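# Flip the grey finned box onto its fins

## Task

Flip the grey finned box over at its current spot so it rests flat on its fins with its feet pointing upward.

## Robot and tools

Robot: two arms, left_arm and right_arm, each with a parallel two-finger gripper. The fingers extend along the gripper's +z axis and close along its y axis. end_effector_position is the point between the finger pads, roughly 1 cm short of the tips. Calibrated bases in the scene frame: left_arm at (+0.026, +0.257, +0.013) m, quat_wxyz (+1.000, 0, 0, -0.019); right_arm at (+0.001, -0.338, +0.037) m, quat_wxyz (+1.000, 0, 0, +0.016). A camera stand is fixed to the floor behind the arms.

Frames: the scene frame has its origin at table-top height, halfway between the nominal arm bases; +x points out over the table, +z up, and left_arm sits on the +y side (arm names do not match image left/right). Table and fixed cameras use the scene frame. Everything about a hand (printed position, quaternion, Hand target, offsets) is in that arm's own base frame. Printed hand poses may be off by a few cm, more at full reach.

execute_actions(actions, cameras): actions is a list of actions. Each action is a table of up to 15 rows, one row per 1/30 s control step; if shorter, its final row is held to fill 15 steps. Every row has 14 numbers, each in [-1, 1], always for both arms: left dx, dy, dz, rx, ry, rz, opening, then right dx, dy, dz, rx, ry, rz, opening. The first six numbers per arm are an offset, not a pose: they are measured from that arm's Hand target as it was when the action began, along that arm's base axes, and every row of the action refers to that same start. Scale: 1.0 equals 0.6 m for dx/dy/dz and 180 degrees for rx/ry/rz, which form one rotation vector about the Hand target position. A translation longer than 1.0 gets shortened. Repeating an offset in a new action moves further. Six zeros re-command the current Hand target. Opening is absolute: +1 fully open (0.094 m), -1 closed. An empty actions list only reports state and images. cameras: list of names, null or ["all"] for all, [] for none; an unknown name voids the call.

move(target, speed, blend, opening_speed, blocking, cameras): target is a single 14-number row laid out as above, or a list of up to 15 such rows; every row is an offset from the Hand targets at the move's start, not from the row before. Each gripper follows a straight line and turns the short way. speed: m/s, 0.002 to 4.3, default 0.25, one value or one per target; rotation is capped at twice that in rad/s. blend: metres by which corners between listed targets may be cut (default 0 stops at each). opening_speed: rate of change of opening per second on the -1..1 scale, at least 0.2; use it to close gently. blocking=false returns after about 0.5 s while the move keeps going. The whole move is capped at 10 s; it ends when arms and fingers settle, or 5 s after the paths finish. Paths do not avoid obstacles or the other arm. The result adds a move: line giving the ending (done, off_target, moving, held, fault) and any limits (paced = clipped pose, held = steps withheld). An arm not named in the ending is done, i.e. at rest within 10 mm and 2 degrees.

wait(seconds 0 to 10): lets time pass with the last commands held; a running move continues. stop(): brakes the running move. zoom_image(camera, region): region [x0, y0, x1, y1] in pixels of that camera's latest image, origin top-left, no larger than 504 by 504. Cameras: cam_head_left, cam_head_right, cam_high, cam_low, cam_left_wrist, cam_right_wrist, all 672x504. read_manual(section) only gives licence texts. finished_scene(scene) ends scene number 1 or 2 for good; call it only once the box is stable on its fins without being held.

Reading results: Hand target is the last commanded pose after clipping; the next offsets count from it. The gripper often rests a few cm short of it because of friction and weight; a fresh command (even zeros) asks again, and you can add the missing distance as an offset. Each step, commanded orientation is clipped to within 40 degrees of the measured one, so big turns need several steps. Tool commands lists current gripper commands; to keep a gripper as it is, resend that value, since 0 means half open. grip_measured is the measured opening on the command scale; it tracks the command even after contact, so it does not reveal a touch. grip_effort_nm is gripper motor effort (negative closing), not pad force. Joint torques include arm weight; positive means toward larger joint angles. Joint velocities reading within noise means the arm is still.

Cautions: do not let the box fall off the table or drop from height; avoid fast impacts and hard pressing, since a faster or deeper target hits harder. An arm blocked by something keeps pushing until you command it back past its gripper. Never let the two arms, grippers or wrist cameras touch, and never close one gripper on the other's fingers. Route paths around an arm's own base rather than close to it. Long stretched reaches, heavy holding or pushing at an unreachable pose heat motors: MOTOR HOT appears near 85 °C and at 100 °C that arm goes limp (OVER-TEMPERATURE FAULT) for 30 to 60 s or more. Something may occasionally nudge loose objects. Time spent thinking lets the scene run, so keep motion smooth and efficient.

Each tool is called after "Call:" by a JSON object that holds its "op" and its "data", one argument or row to a line.

## Session

Call:
{"op": "execute_actions", "data": {
  "actions": []
}}

Call:
{"op": "zoom_image", "data": {
  "camera": "cam_low",
  "region": [220, 190, 380, 310]
}}

Call:
{"op": "zoom_image", "data": {
  "camera": "cam_head_right",
  "region": [240, 180, 440, 380]
}}

Scene clock: 0.00 s.
left_arm: end_effector_position=(+0.6527, -0.4944, +0.2907) grip_measured=+1.000 grip_effort_nm=n/a end_effector_quat_wxyz=(+0.305, +0.732, +0.607, -0.050) | right_arm: end_effector_position=(+0.3471, -0.2391, +0.2552) grip_measured=+1.000 grip_effort_nm=n/a end_effector_quat_wxyz=(+0.253, +0.692, +0.642, -0.215)
Joint positions: left_arm=[-0.593 2.294 2.624 -1.321 0.258 1.085 0.094] | right_arm=[-0.362 1.247 1.116 -1.135 0.614 1.186 0.094]
Joint velocities: within noise
Joint torques (N m): no reading
Heat: left arm: hottest elbow 38 °C; right arm: hottest elbow 33 °C.
Hand target: left_arm +0.6557, -0.4964, +0.2943; +0.312, +0.731, +0.605, -0.048 | right_arm +0.3536, -0.2416, +0.2670; +0.264, +0.693, +0.637, -0.209
Tool commands: left_gripper/opening=+1.0 right_gripper/opening=+1.0

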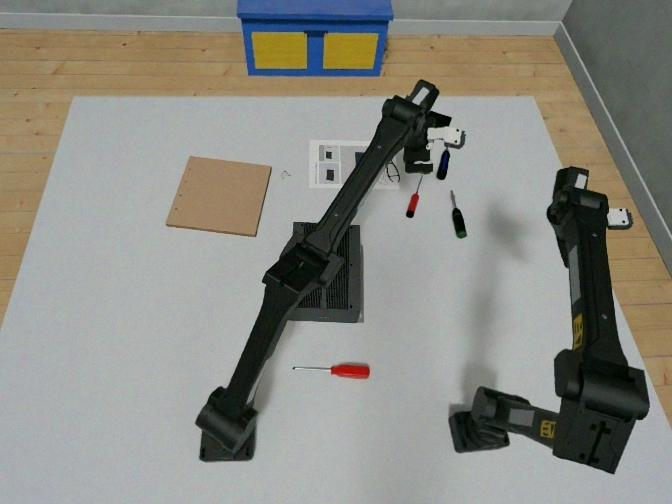

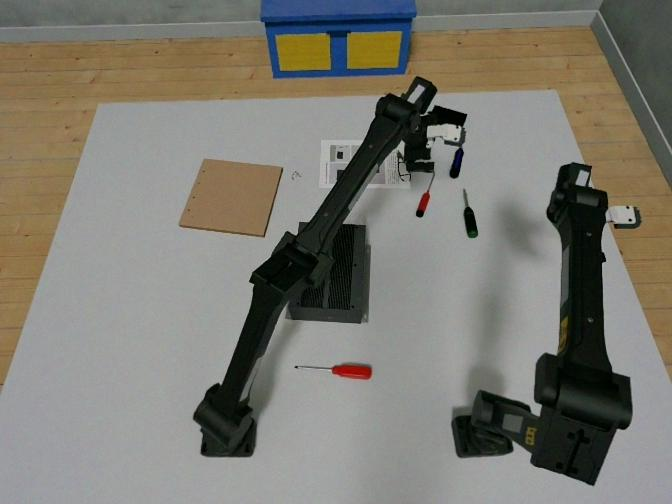

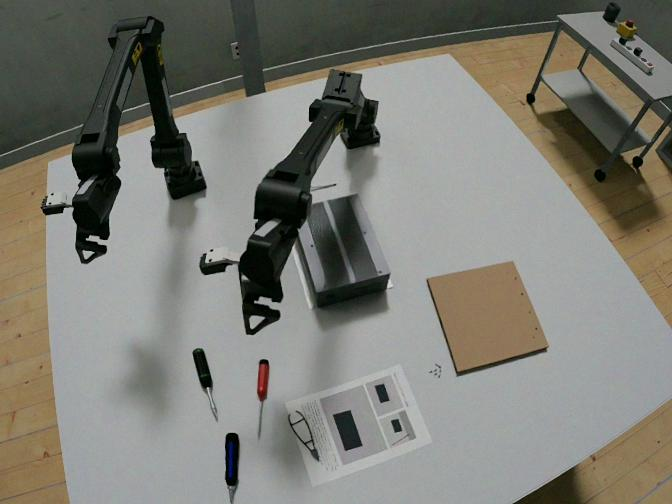

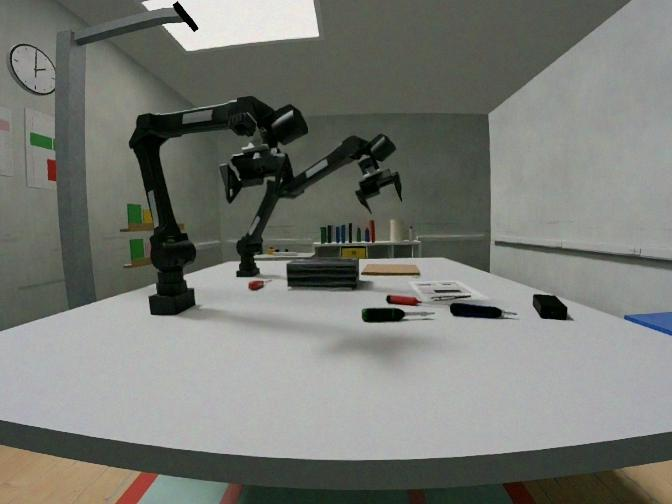

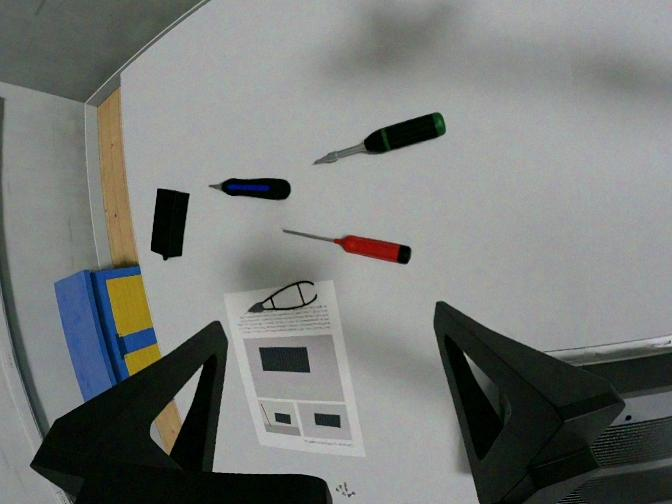

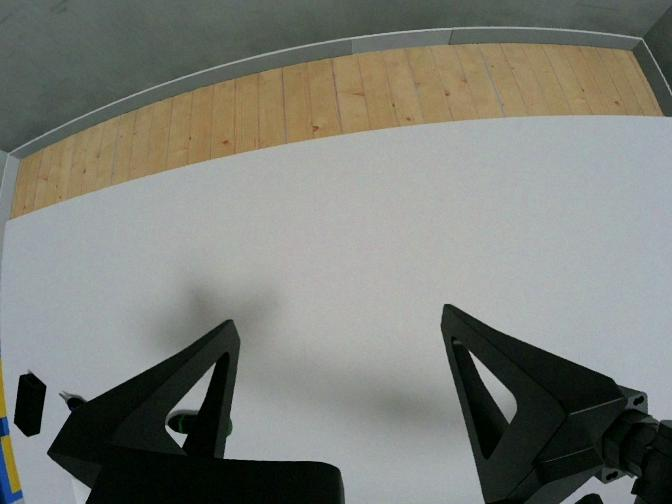

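Scaled by 3.150.

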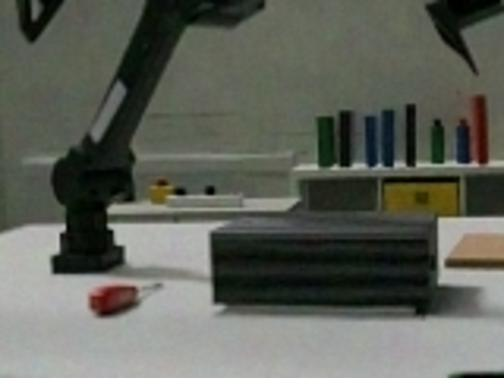

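Scaled by 2.520.

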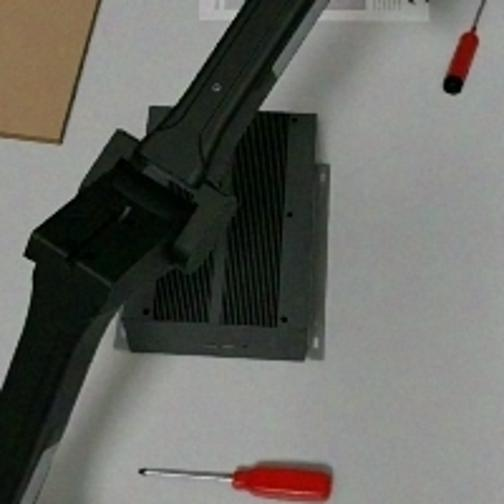

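Call:
{"op": "move", "data": {
  "target": [-0.776,0.335,-0.12,0.157,0.132,0.098,0.2,0,0,0,0,0,0,1],
  "cameras": ["cam_head_right","cam_left_wrist"],
  "speed": 0.25
}}

Scene clock: 36.70 s.
left_arm: end_effector_position=(+0.1944, -0.2973, +0.2201) grip_measured=+0.203 grip_effort_nm=-0.120 end_effector_quat_wxyz=(+0.001, +0.661, +0.750, -0.001) | right_arm: end_effector_position=(+0.3471, -0.2391, +0.2552) grip_measured=+1.000 grip_effort_nm=-0.012 end_effector_quat_wxyz=(+0.253, +0.692, +0.642, -0.215)
Joint positions: left_arm=[-0.989 1.272 1.155 -1.451 0.002 0.455 0.057] | right_arm=[-0.362 1.247 1.116 -1.135 0.614 1.186 0.094]
Joint velocities: within noise
Joint torques (N m): left_arm=[-1.32 -8.35 8.62 0.35 0.08 -0.32] | right_arm=[-0.56 -8.41 9.94 1.26 0.44 -0.07]
Heat: left arm: hottest elbow 44 °C; right arm: hottest elbow 41 °C.
Hand target: left_arm +0.1900, -0.2954, +0.2223; +0.000, +0.659, +0.752, -0.001 | right_arm +0.3536, -0.2416, +0.2670; +0.264, +0.693, +0.637, -0.209
Off the commanded pose: left_arm 0.005 m, 0 deg | right_arm 0.014 m, 2 deg.
move: off_target (right_arm)
Images, in order (width x height): cam_head_right 672x504, cam_left_wrist 672x504.

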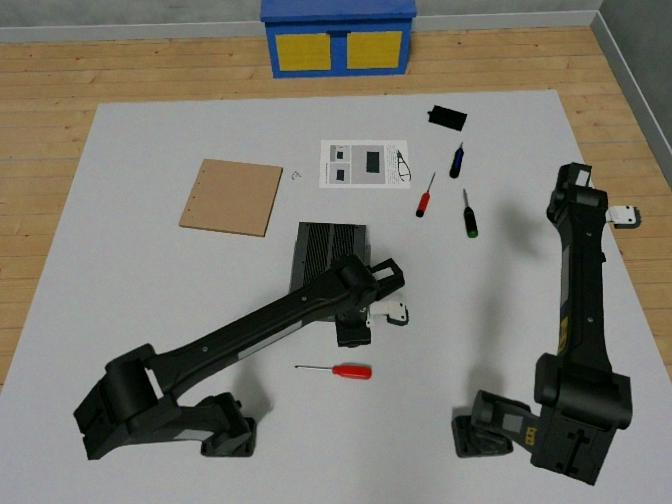

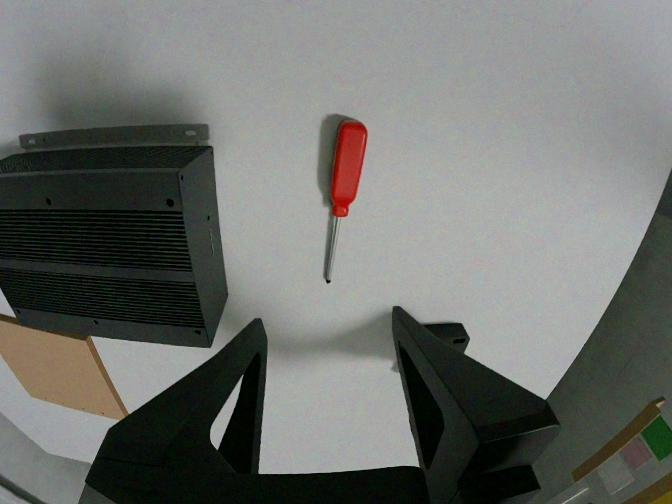

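Call:
{"op": "move", "data": {
  "target": [
    [-0.033,-0.033,-0.25,0,0,0,0.2,0,0,0,0,0,0,1],
    [-0.033,-0.033,-0.352,0,0,0,0.2,0,0,0,0,0,0,1],
    [-0.033,-0.033,-0.352,0,0,0,-0.75,0,0,0,0,0,0,1]
  ],
  "cameras": ["cam_left_wrist"],
  "speed": [0.2,0.1,0.05],
  "opening_speed": 0.8
}}

Scene clock: 74.97 s.
left_arm: end_effector_position=(+0.1731, -0.3135, +0.0178) grip_measured=-0.424 grip_effort_nm=-1.009 end_effector_quat_wxyz=(+0.005, +0.660, +0.751, -0.003) | right_arm: end_effector_position=(+0.3471, -0.2391, +0.2552) grip_measured=+1.000 grip_effort_nm=-0.012 end_effector_quat_wxyz=(+0.253, +0.692, +0.642, -0.215)
Joint positions: left_arm=[-1.064 1.504 0.8 -0.856 0.002 0.378 0.027] | right_arm=[-0.362 1.247 1.116 -1.135 0.614 1.186 0.094]
Joint velocities: within noise
Joint torques (N m): left_arm=[-1.49 -7.3 6.82 1.06 0.08 -0.32] | right_arm=[-0.73 -7.82 10.06 1.02 0.42 -0.07]
Heat: left arm: hottest elbow 46 °C; right arm: hottest elbow 44 °C.
Hand target: left_arm +0.1702, -0.3152, +0.0111; +0.000, +0.659, +0.752, -0.001 | right_arm +0.3536, -0.2416, +0.2670; +0.264, +0.693, +0.637, -0.209
Off the commanded pose: left_arm 0.007 m, 1 deg | right_arm 0.014 m, 2 deg.
move: off_target (right_arm)
Images, in order (width x height): cam_left_wrist 672x504.

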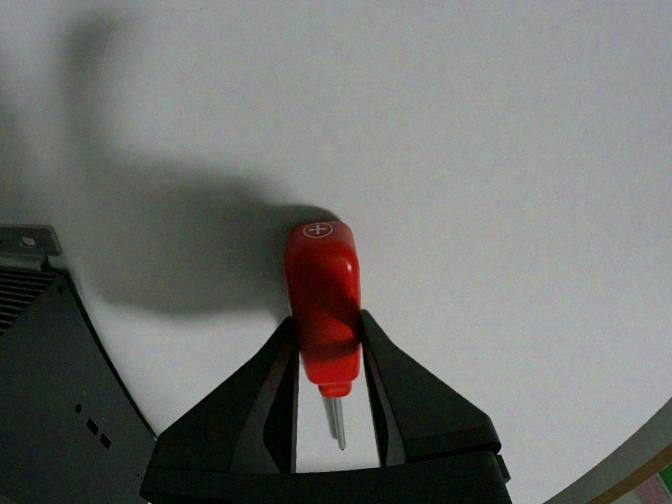

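Call:
{"op": "move", "data": {
  "target": [
    [0,0,0.1,0,0,0,-0.75,0,0,0,0,0,0,1],
    [0.16,0.56,0.1,0,0,0,-0.75,0,0,0,0,0,0,1],
    [0.16,0.56,0.002,0,0,0,-0.75,0,0,0,0,0,0,1],
    [0.16,0.56,0.002,0,0,0,0.1,0,0,0,0,0,0,1],
    [0.16,0.56,0.2,0,0,0,0.1,0,0,0,0,0,0,1]
  ],
  "cameras": ["cam_left_wrist","cam_head_right"],
  "speed": [0.1,0.3,0.08,0.1,0.15],
  "blend": [0.02,0.02,0,0,0]
}}

Scene clock: 89.53 s.
left_arm: end_effector_position=(+0.2533, +0.0175, +0.1149) grip_measured=+0.097 grip_effort_nm=0.164 end_effector_quat_wxyz=(-0.014, +0.658, +0.753, -0.014) | right_arm: end_effector_position=(+0.3471, -0.2391, +0.2552) grip_measured=+1.000 grip_effort_nm=-0.012 end_effector_quat_wxyz=(+0.253, +0.692, +0.642, -0.215)
Joint positions: left_arm=[0.071 1.088 0.727 -1.249 0 1.507 0.052] | right_arm=[-0.362 1.247 1.116 -1.135 0.614 1.186 0.094]
Joint velocities: within noise
Joint torques (N m): left_arm=[-0.03 -4.42 11.34 0.08 0.19 -0.06] | right_arm=[-0.44 -7.12 9.94 1.16 0.47 -0.02]
Heat: left arm: hottest elbow 45 °C; right arm: hottest elbow 45 °C.
Hand target: left_arm +0.2662, +0.0208, +0.1312; +0.000, +0.659, +0.752, -0.001 | right_arm +0.3536, -0.2416, +0.2670; +0.264, +0.693, +0.637, -0.209
Off the commanded pose: left_arm 0.021 m, 2 deg | right_arm 0.014 m, 2 deg.
move: off_target (left_arm, right_arm)
Images, in order (width x height): cam_head_right 672x504, cam_left_wrist 672x504.

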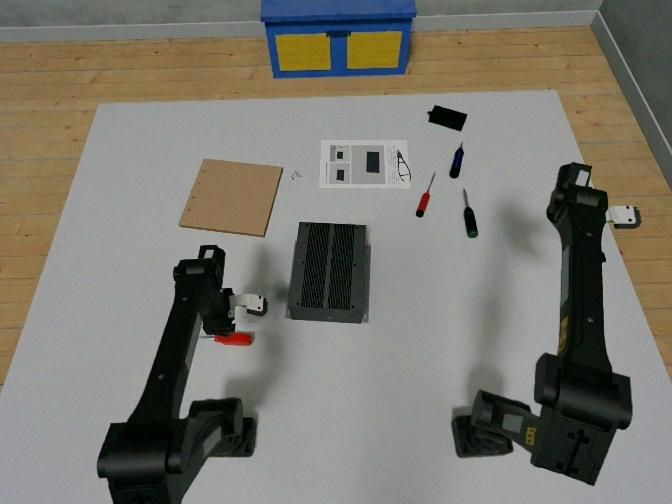

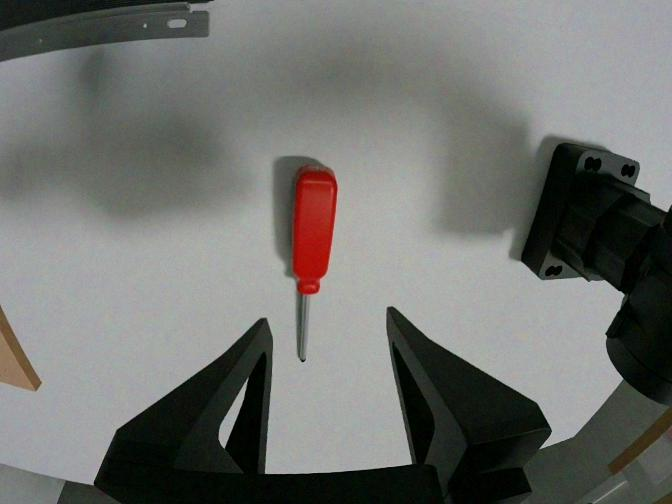

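Call:
{"op": "move", "data": {
  "target": [
    [0,0,0.248,0,0,0,1,0,0,0,0,0,0,1],
    [0,-0.15,0.248,0,0,0.333,1,0,0,0,0,0,0,1],
    [0,-0.25,0.248,0,0,0.667,1,0,0,0,0,0,0,1],
    [-0.02,-0.35,0.248,0,0,1,1,0,0,0,0,0,0,1],
    [-0.049,-0.423,0.198,-0.597,-0.029,0.75,1,0,0,0,0,0,0,1]
  ],
  "cameras": ["cam_left_wrist","cam_low","cam_head_right"],
  "speed": 0.4
}}

Scene clock: 149.27 s.
left_arm: end_effector_position=(+0.2381, -0.2290, +0.2517) grip_measured=+0.998 grip_effort_nm=0.154 end_effector_quat_wxyz=(-0.439, +0.532, -0.567, +0.449) | right_arm: end_effector_position=(+0.3471, -0.2391, +0.2552) grip_measured=+1.000 grip_effort_nm=-0.007 end_effector_quat_wxyz=(+0.253, +0.692, +0.642, -0.215)
Joint positions: left_arm=[-1.271 0.803 0.478 -0.245 -1.17 -2.083 0.094] | right_arm=[-0.362 1.247 1.116 -1.135 0.614 1.186 0.094]
Joint velocities: within noise
Joint torques (N m): left_arm=[-1.32 0.21 9.26 2.39 -0.45 -0.23] | right_arm=[-0.79 -7.94 9.95 1.06 0.46 -0.1]
Heat: left arm: hottest elbow 48 °C; right arm: hottest elbow 46 °C.
Hand target: left_arm +0.2368, -0.2330, +0.2499; -0.433, +0.545, -0.563, +0.447 | right_arm +0.3536, -0.2416, +0.2670; +0.264, +0.693, +0.637, -0.209
Off the commanded pose: left_arm 0.005 m, 2 deg | right_arm 0.014 m, 2 deg.
joint sent to its limit (left arm) — joint 6 (wrist roll), lower limit. The joint targets still meet the commanded pose.
move: off_target (right_arm)
Images, in order (width x height): cam_head_right 672x504, cam_low 672x504, cam_left_wrist 672x504.

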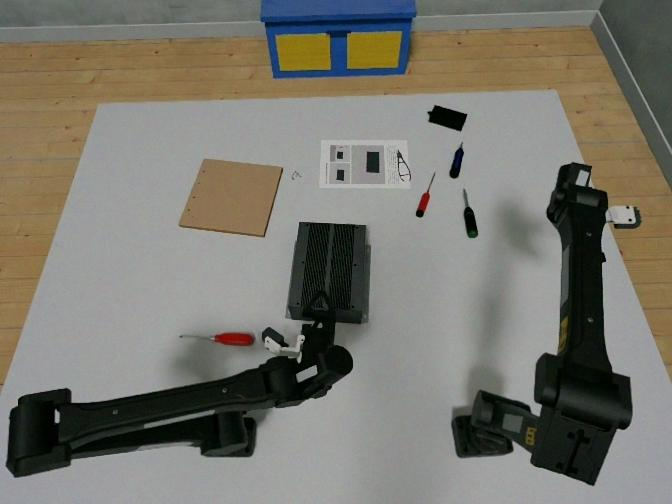

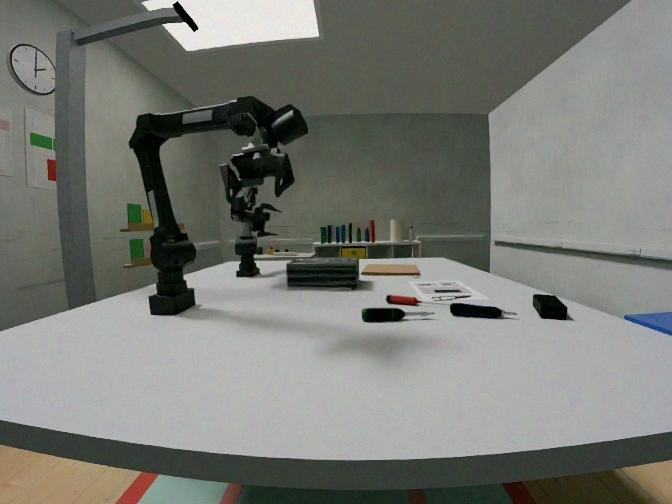

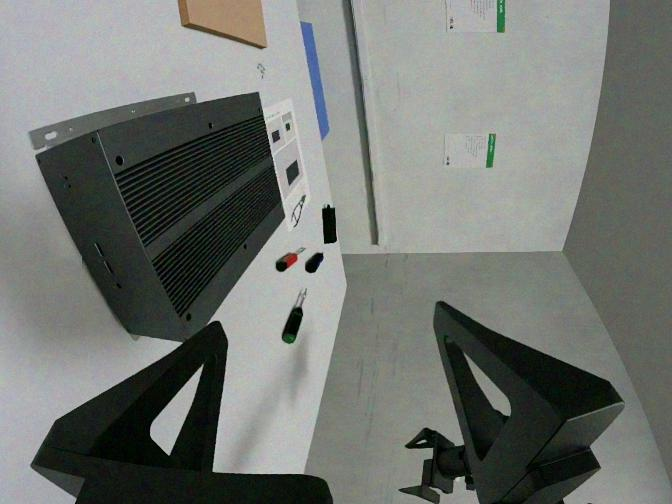

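Call:
{"op": "move", "data": {
  "target": [
    [0.04,-0.001,-0.15,0,0,0,1,0,0,0,0,0,0,1],
    [0.04,-0.001,-0.335,0,0,0,1,0,0,0,0,0,0,1]
  ],
  "cameras": ["cam_left_wrist","cam_low","cam_head_right"],
  "speed": 0.2
}}

Call:
{"op": "zoom_image", "data": {
  "camera": "cam_low",
  "region": [220, 190, 380, 310]
}}

Scene clock: 162.27 s.
left_arm: end_effector_position=(+0.2585, -0.2368, +0.0521) grip_measured=+0.998 grip_effort_nm=0.154 end_effector_quat_wxyz=(-0.426, +0.546, -0.562, +0.453) | right_arm: end_effector_position=(+0.3471, -0.2391, +0.2552) grip_measured=+1.000 grip_effort_nm=-0.012 end_effector_quat_wxyz=(+0.253, +0.692, +0.642, -0.215)
Joint positions: left_arm=[-1.198 1.632 0.243 0.866 -1.099 -2.061 0.094] | right_arm=[-0.362 1.247 1.116 -1.135 0.614 1.186 0.094]
Joint velocities: within noise
Joint torques (N m): left_arm=[0.21 -4.48 2.88 2.51 -0.39 0.05] | right_arm=[-1.38 -7.65 9.94 0.91 0.43 -0.04]
Heat: left arm: hottest elbow 48 °C; right arm: hottest elbow 47 °C.
Hand target: left_arm +0.2608, -0.2335, +0.0490; -0.433, +0.545, -0.562, +0.447 | right_arm +0.3536, -0.2416, +0.2670; +0.264, +0.693, +0.637, -0.209
Off the commanded pose: left_arm 0.005 m, 1 deg | right_arm 0.014 m, 2 deg.
move: off_target (right_arm)
Images, in order (width x height): cam_head_right 672x504, cam_low 672x504, cam_left_wrist 672x504.

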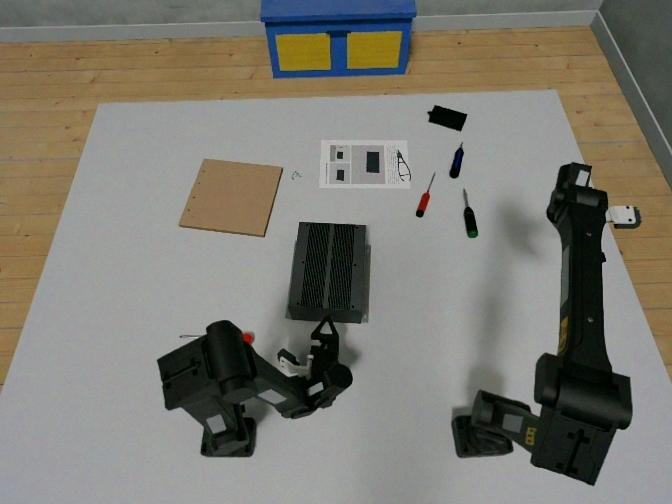

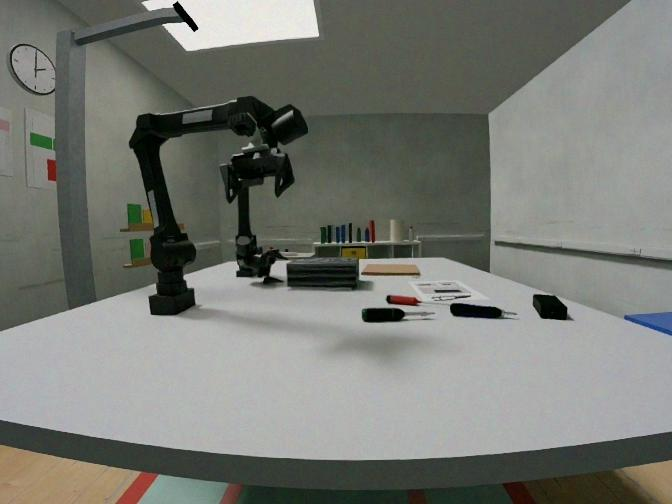

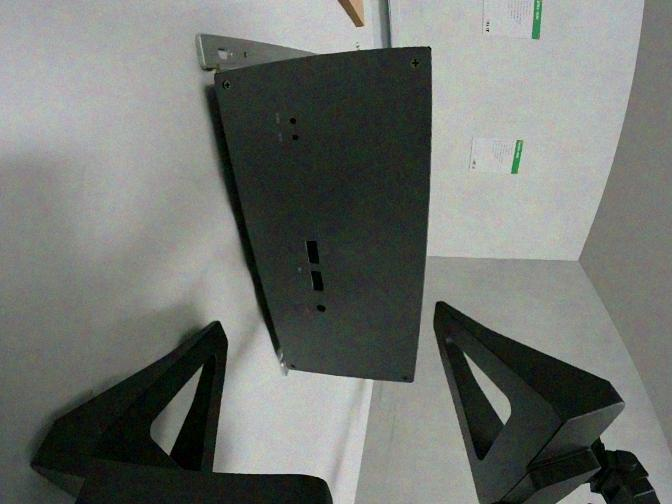

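Scaled by 3.150.

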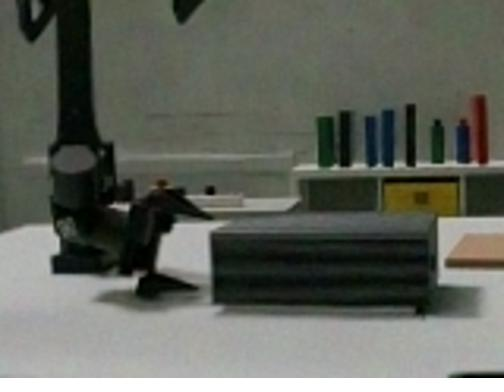

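Call:
{"op": "move", "data": {
  "target": [
    [0,0.02,-0.0115,0,0,0,1,0,0,0,0,0,0,1],
    [0.077,0.0175,-0.0115,0,0,0,1,0,0,0,0,0,0,1]
  ],
  "cameras": ["cam_left_wrist","cam_low"],
  "speed": 0.06
}}

Call:
{"op": "zoom_image", "data": {
  "camera": "cam_low",
  "region": [220, 190, 380, 310]
}}

Scene clock: 200.77 s.
left_arm: end_effector_position=(+0.2846, -0.2212, +0.0438) grip_measured=+0.998 grip_effort_nm=0.154 end_effector_quat_wxyz=(-0.418, +0.543, -0.567, +0.457) | right_arm: end_effector_position=(+0.3471, -0.2391, +0.2552) grip_measured=+1.000 grip_effort_nm=-0.012 end_effector_quat_wxyz=(+0.253, +0.692, +0.642, -0.215)
Joint positions: left_arm=[-1.065 1.716 0.219 1.08 -0.957 -1.942 0.094] | right_arm=[-0.362 1.247 1.116 -1.135 0.614 1.186 0.094]
Joint velocities: within noise
Joint torques (N m): left_arm=[4.31 -3.72 5.52 2.15 0.52 0.38] | right_arm=[-0.79 -8.35 9.98 1.17 0.42 -0.05]
Heat: left arm: hottest elbow 43 °C; right arm: hottest elbow 47 °C.
Hand target: left_arm +0.3070, -0.2231, +0.0421; -0.433, +0.545, -0.562, +0.447 | right_arm +0.3536, -0.2416, +0.2670; +0.264, +0.693, +0.637, -0.209
Off the commanded pose: left_arm 0.023 m, 2 deg | right_arm 0.014 m, 2 deg.
move: off_target (left_arm, right_arm)
Images, in order (width x height): cam_low 672x504, cam_left_wrist 672x504.

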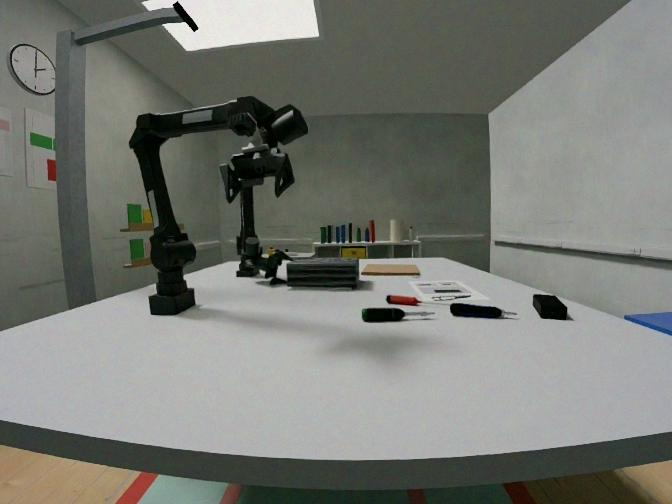

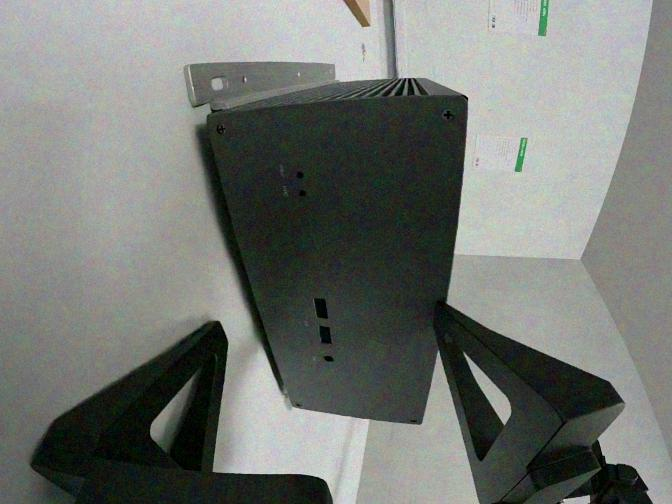

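Scaled by 3.150.

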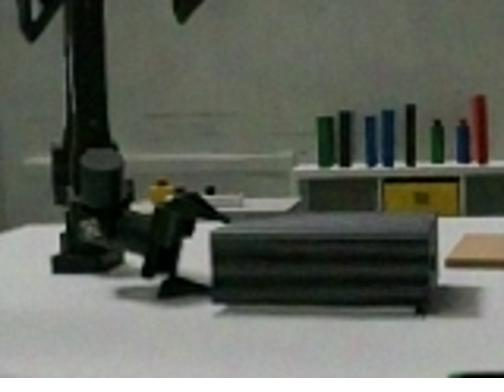

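Call:
{"op": "move", "data": {
  "target": [-0.075,0.0025,0.008,-0.0005,-0.0139,0,1,0,0,0,0,0,0,1],
  "cameras": ["cam_left_wrist","cam_low"],
  "speed": 0.06
}}

Call:
{"op": "zoom_image", "data": {
  "camera": "cam_low",
  "region": [220, 210, 380, 310]
}}

Scene clock: 213.77 s.
left_arm: end_effector_position=(+0.2652, -0.2215, +0.0504) grip_measured=+0.998 grip_effort_nm=0.154 end_effector_quat_wxyz=(-0.448, +0.535, -0.552, +0.456) | right_arm: end_effector_position=(+0.3471, -0.2391, +0.2552) grip_measured=+1.000 grip_effort_nm=-0.007 end_effector_quat_wxyz=(+0.253, +0.692, +0.642, -0.215)
Joint positions: left_arm=[-1.16 1.731 0.211 1.106 -1.099 -1.937 0.094] | right_arm=[-0.362 1.247 1.116 -1.135 0.614 1.186 0.094]
Joint velocities: within noise
Joint torques (N m): left_arm=[-1.55 -4.66 1.59 2.41 -0.37 -0.24] | right_arm=[-0.44 -8.35 9.94 1.06 0.4 -0.02]
Heat: left arm: hottest elbow 43 °C; right arm: hottest elbow 47 °C.
Hand target: left_arm +0.2620, -0.2217, +0.0469; -0.444, +0.535, -0.552, +0.459 | right_arm +0.3536, -0.2416, +0.2670; +0.264, +0.693, +0.637, -0.209
Off the commanded pose: left_arm 0.005 m, 0 deg | right_arm 0.014 m, 2 deg.
move: off_target (right_arm)
Images, in order (width x height): cam_low 672x504, cam_left_wrist 672x504.

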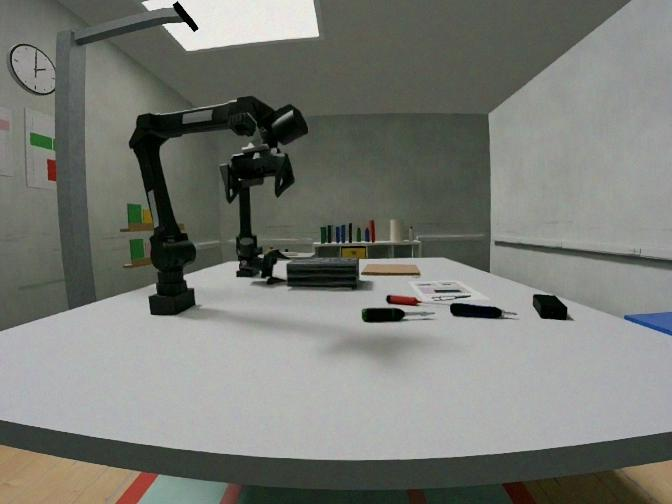

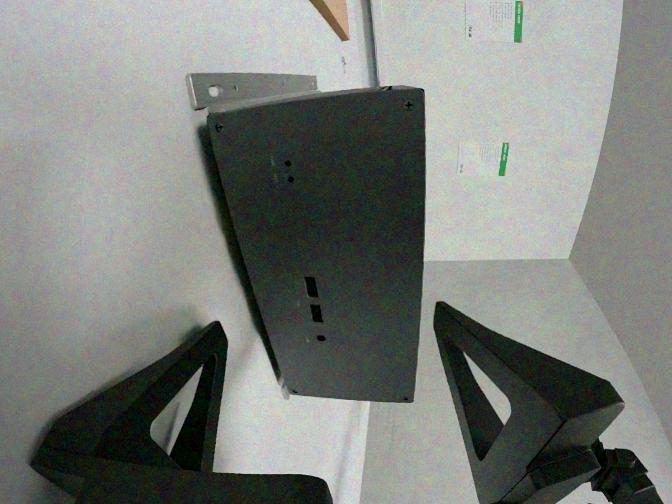

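Scaled by 3.150.

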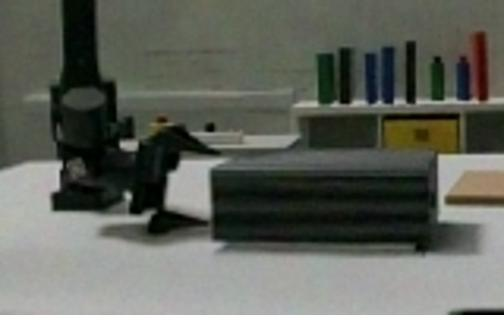

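Call:
{"op": "move", "data": {
  "target": [
    [0,0,-0.0075,-0.011,0,0,1,0,0,0,0,0,0,1],
    [0.071,-0.0025,-0.0075,-0.011,0,0,1,0,0,0,0,0,0,1]
  ],
  "cameras": ["cam_left_wrist","cam_low"],
  "speed": 0.05
}}

Call:
{"op": "zoom_image", "data": {
  "camera": "cam_low",
  "region": [220, 210, 380, 310]
}}

Scene clock: 250.07 s.
left_arm: end_effector_position=(+0.3008, -0.2237, +0.0479) grip_measured=+0.998 grip_effort_nm=0.154 end_effector_quat_wxyz=(-0.431, +0.543, -0.542, +0.474) | right_arm: end_effector_position=(+0.3471, -0.2391, +0.2552) grip_measured=+1.000 grip_effort_nm=-0.007 end_effector_quat_wxyz=(+0.253, +0.692, +0.642, -0.215)
Joint positions: left_arm=[-1.028 1.8 0.248 1.238 -0.958 -1.879 0.094] | right_arm=[-0.362 1.247 1.116 -1.135 0.614 1.186 0.094]
Joint velocities: within noise
Joint torques (N m): left_arm=[0.26 -4.72 2.5 2.39 0.01 -0.01] | right_arm=[-1.55 -8.23 9.99 1.26 0.43 -0.04]
Heat: left arm: hottest elbow 40 °C; right arm: hottest elbow 48 °C.
Hand target: left_arm +0.3047, -0.2232, +0.0424; -0.435, +0.543, -0.544, +0.469 | right_arm +0.3536, -0.2416, +0.2670; +0.264, +0.693, +0.637, -0.209
Off the commanded pose: left_arm 0.007 m, 1 deg | right_arm 0.014 m, 2 deg.
move: off_target (right_arm)
Images, in order (width x height): cam_low 672x504, cam_left_wrist 672x504.

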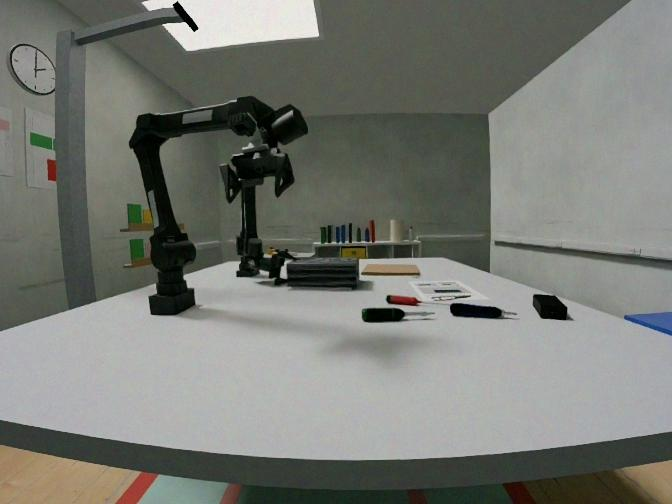

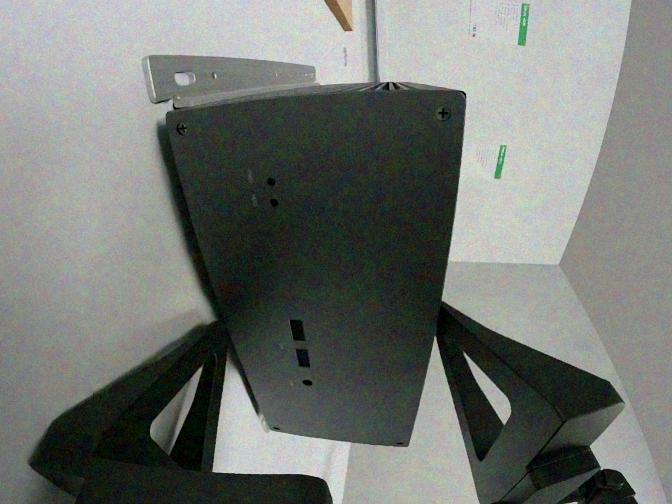

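Scaled by 3.150.

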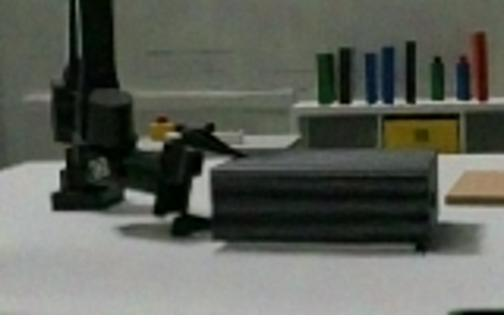

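Call:
{"op": "move", "data": {
  "target": [
    [0.018,-0.001,0.002,0,0,0,1,0,0,0,0,0,0,1],
    [0.018,-0.001,0.002,0,0,0,0.5,0,0,0,0,0,0,1]
  ],
  "cameras": ["cam_left_wrist"],
  "speed": 0.05,
  "opening_speed": 0.4
}}

Call:
{"op": "zoom_image", "data": {
  "camera": "cam_left_wrist",
  "region": [150, 250, 500, 504]
}}

Scene clock: 258.63 s.
left_arm: end_effector_position=(+0.3073, -0.2245, +0.0471) grip_measured=+0.921 grip_effort_nm=-1.009 end_effector_quat_wxyz=(-0.429, +0.539, -0.549, +0.473) | right_arm: end_effector_position=(+0.3471, -0.2391, +0.2552) grip_measured=+1.000 grip_effort_nm=-0.012 end_effector_quat_wxyz=(+0.253, +0.692, +0.642, -0.215)
Joint positions: left_arm=[-1.002 1.802 0.255 1.239 -0.922 -1.858 0.09] | right_arm=[-0.362 1.247 1.116 -1.135 0.614 1.186 0.094]
Joint velocities: within noise
Joint torques (N m): left_arm=[0.97 -5.19 3.21 2.37 -0.12 -0.05] | right_arm=[-1.03 -7.77 10 1.01 0.41 -0.07]
Heat: left arm: hottest elbow 40 °C; right arm: hottest elbow 48 °C.
Hand target: left_arm +0.3155, -0.2239, +0.0437; -0.435, +0.543, -0.544, +0.469 | right_arm +0.3536, -0.2416, +0.2670; +0.264, +0.693, +0.637, -0.209
Off the commanded pose: left_arm 0.009 m, 1 deg | right_arm 0.014 m, 2 deg.
move: off_target (right_arm)
Images, in order (width x height): cam_left_wrist 672x504.

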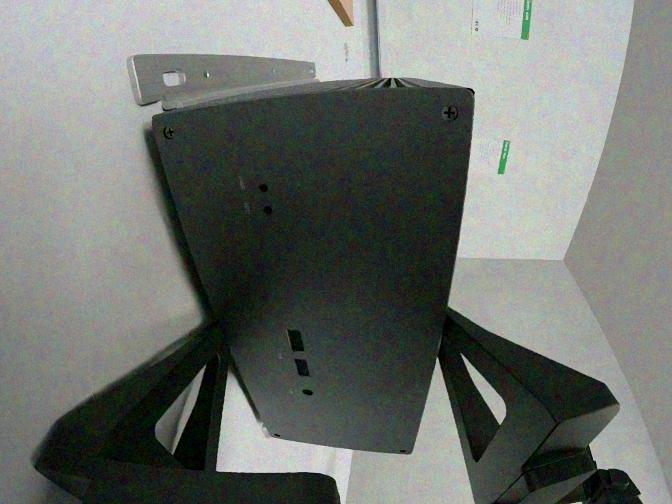

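Scaled by 1.440 from the camera's 672x504 image, which has a finer 960x720 frame.

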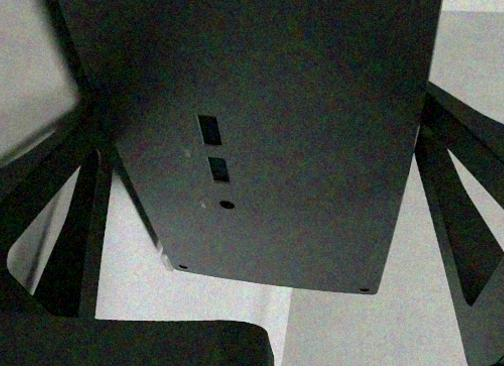

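Call:
{"op": "move", "data": {
  "target": [0.037,-0.0012,0.152,0.0028,0.083,0,0.5,0,0,0,0,0,0,1],
  "cameras": ["cam_low","cam_left_wrist"],
  "speed": 0.06
}}

Call:
{"op": "zoom_image", "data": {
  "camera": "cam_low",
  "region": [220, 190, 380, 310]
}}

Scene clock: 280.07 s.
left_arm: end_effector_position=(+0.3298, -0.2159, +0.1164) grip_measured=+0.917 grip_effort_nm=-1.013 end_effector_quat_wxyz=(-0.369, +0.593, -0.608, +0.378) | right_arm: end_effector_position=(+0.3471, -0.2391, +0.2552) grip_measured=+1.000 grip_effort_nm=-0.012 end_effector_quat_wxyz=(+0.253, +0.692, +0.642, -0.215)
Joint positions: left_arm=[-0.883 1.191 0.407 0.138 -0.747 -2.043 0.09] | right_arm=[-0.362 1.247 1.116 -1.135 0.614 1.186 0.094]
Joint velocities: within noise
Joint torques (N m): left_arm=[-0.32 -6.07 10.39 0.69 0.12 -0.21] | right_arm=[-1.08 -7.47 9.99 0.96 0.45 -0.06]
Heat: left arm: hottest elbow 39 °C; right arm: hottest elbow 48 °C.
Hand target: left_arm +0.3377, -0.2244, +0.1347; -0.363, +0.597, -0.598, +0.392 | right_arm +0.3536, -0.2416, +0.2670; +0.264, +0.693, +0.637, -0.209
Off the commanded pose: left_arm 0.022 m, 2 deg | right_arm 0.014 m, 2 deg.
move: off_target (left_arm, right_arm)
Images, in order (width x height): cam_low 672x504, cam_left_wrist 672x504.

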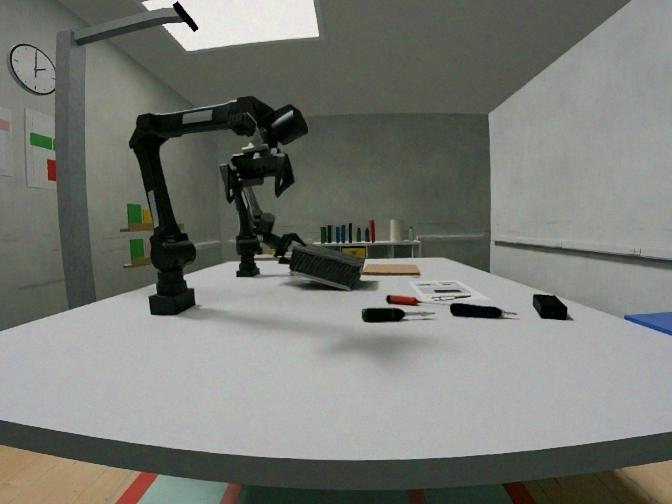

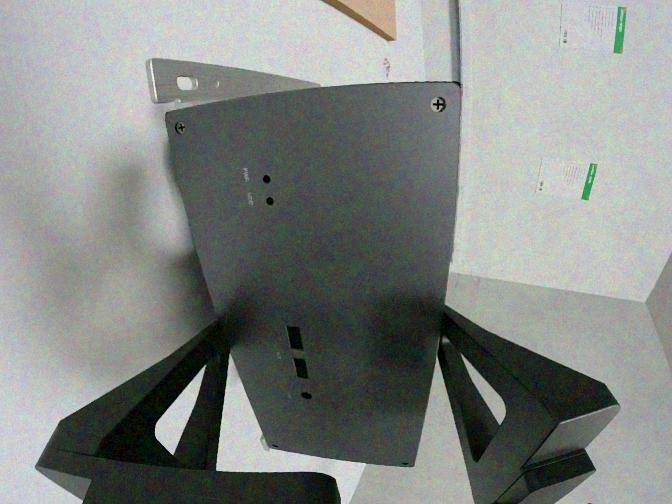

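Scaled by 3.150.

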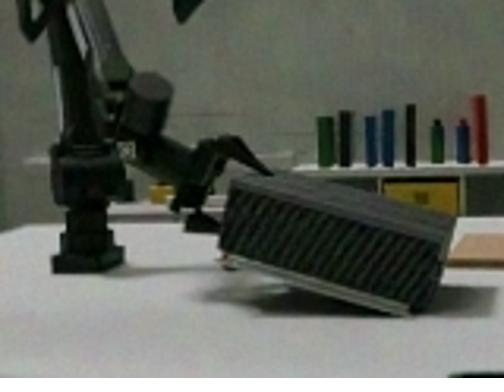

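Call:
{"op": "move", "data": {
  "target": [
    [0.01,-0.001,0.08,0.002,0.06,0,0.5,0,0,0,0,0,0,1],
    [-0.065,0.005,0.15,0.0043,0.1277,0,0.5,0,0,0,0,0,0,1]
  ],
  "cameras": ["cam_low"],
  "speed": 0.06
}}

Call:
{"op": "zoom_image", "data": {
  "camera": "cam_low",
  "region": [220, 190, 380, 310]
}}

Scene clock: 298.73 s.
left_arm: end_effector_position=(+0.2999, -0.2085, +0.1935) grip_measured=+0.916 grip_effort_nm=-1.013 end_effector_quat_wxyz=(+0.245, -0.609, +0.708, -0.262) | right_arm: end_effector_position=(+0.3471, -0.2391, +0.2552) grip_measured=+1.000 grip_effort_nm=-0.007 end_effector_quat_wxyz=(+0.253, +0.692, +0.642, -0.215)
Joint positions: left_arm=[-0.815 0.95 0.701 -0.721 -0.449 -2.094 0.09] | right_arm=[-0.362 1.247 1.116 -1.135 0.614 1.186 0.094]
Joint velocities: within noise
Joint torques (N m): left_arm=[-1.96 -5.07 14.19 -0.34 0.61 -0.15] | right_arm=[-0.85 -7.82 9.98 1.1 0.44 -0.04]
Heat: left arm: hottest elbow 42 °C; right arm: hottest elbow 48 °C.
Hand target: left_arm +0.2986, -0.2215, +0.2248; +0.240, -0.661, +0.661, -0.261 | right_arm +0.3536, -0.2416, +0.2670; +0.264, +0.693, +0.637, -0.209
Off the commanded pose: left_arm 0.034 m, 8 deg | right_arm 0.014 m, 2 deg.
joint sent to its limit (left arm) — joint 6 (wrist roll), lower limit. The joint targets are off in orientation, not in position.
move: off_target (left_arm, right_arm)
Images, in order (width x height): cam_low 672x504.

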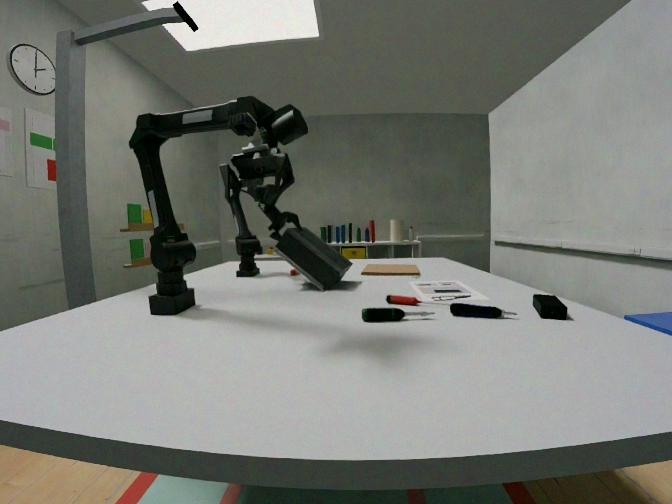

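Scaled by 3.150.

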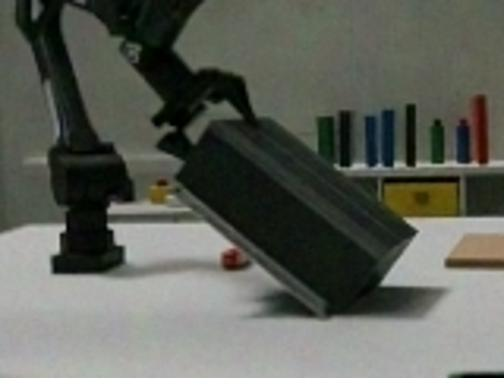

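Call:
{"op": "move", "data": {
  "target": [
    [0.123,-0.008,0.053,0.0038,0.111,0,0.5,0,0,0,0,0,0,1],
    [0.2365,-0.02,0.067,0.006,0.1775,0,0.5,0,0,0,0,0,0,1],
    [0.345,-0.027,0.045,0.0078,0.231,0,0.5,0,0,0,0,0,0,1]
  ],
  "cameras": ["cam_low","cam_head_right","cam_left_wrist"],
  "speed": 0.07,
  "blend": 0.02
}}

Call:
{"op": "zoom_image", "data": {
  "camera": "cam_low",
  "region": [220, 170, 380, 310]
}}

Scene clock: 316.30 s.
left_arm: end_effector_position=(+0.4798, -0.2328, +0.2529) grip_measured=+0.915 grip_effort_nm=-1.009 end_effector_quat_wxyz=(+0.011, +0.693, -0.721, -0.016) | right_arm: end_effector_position=(+0.3471, -0.2391, +0.2552) grip_measured=+1.000 grip_effort_nm=-0.002 end_effector_quat_wxyz=(+0.253, +0.692, +0.642, -0.215)
Joint positions: left_arm=[-0.448 1.764 1.794 -1.639 0.01 -1.979 0.09] | right_arm=[-0.362 1.247 1.116 -1.135 0.614 1.186 0.094]
Joint velocities: within noise
Joint torques (N m): left_arm=[0.21 -12.4 12.81 1.52 -0.2 -0.52] | right_arm=[-0.73 -7.65 9.95 1.16 0.45 -0.06]
Heat: left arm: hottest elbow 48 °C; right arm: hottest elbow 48 °C.
Hand target: left_arm +0.5056, -0.2377, +0.2518; +0.002, +0.708, -0.707, +0.001 | right_arm +0.3536, -0.2416, +0.2670; +0.264, +0.693, +0.637, -0.209
Off the commanded pose: left_arm 0.026 m, 3 deg | right_arm 0.014 m, 2 deg.
move: off_target (left_arm, right_arm)
Images, in order (width x height): cam_head_right 672x504, cam_low 672x504, cam_left_wrist 672x504.

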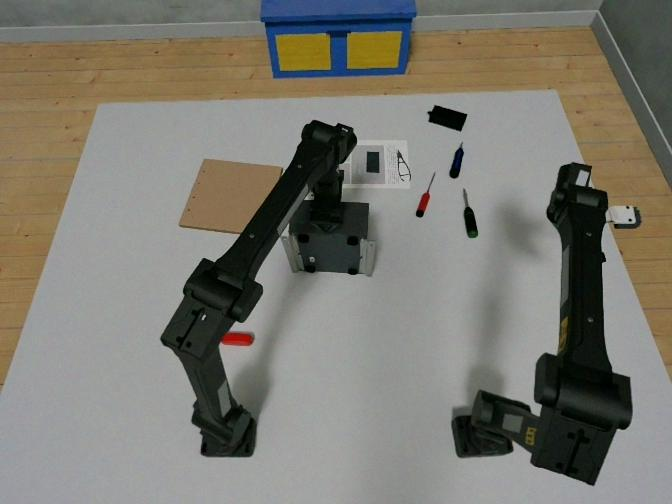

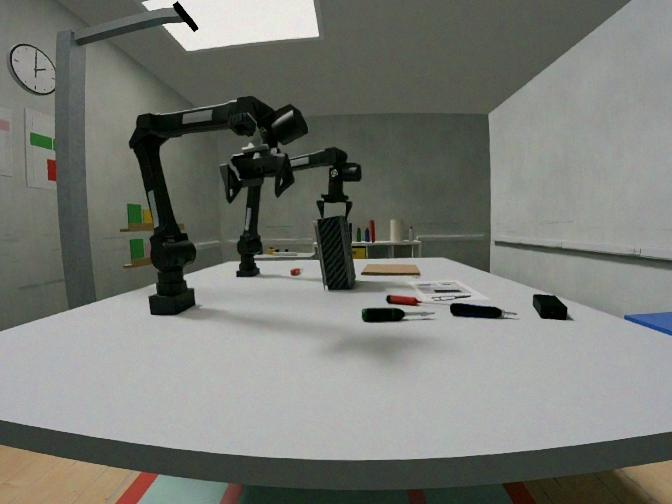

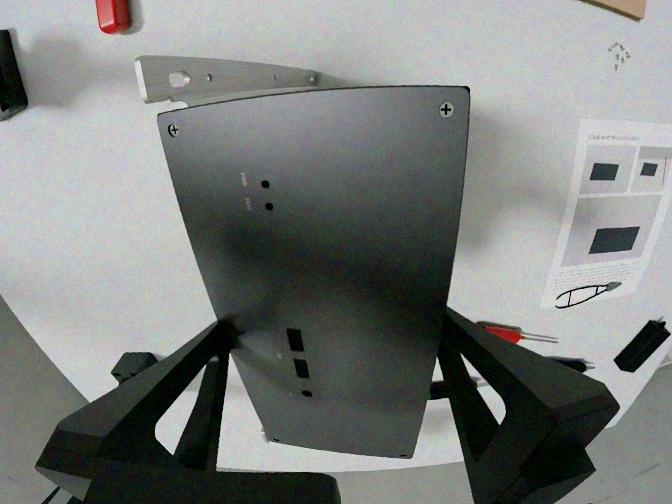

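Scaled by 3.150.

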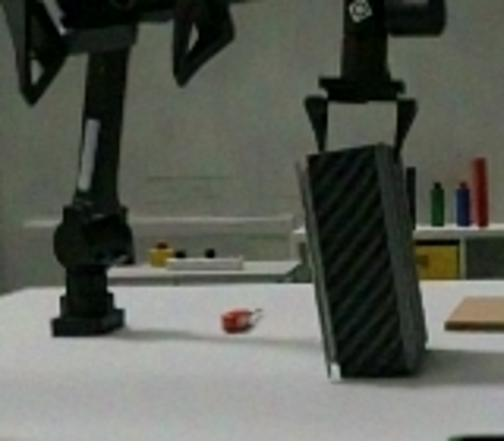

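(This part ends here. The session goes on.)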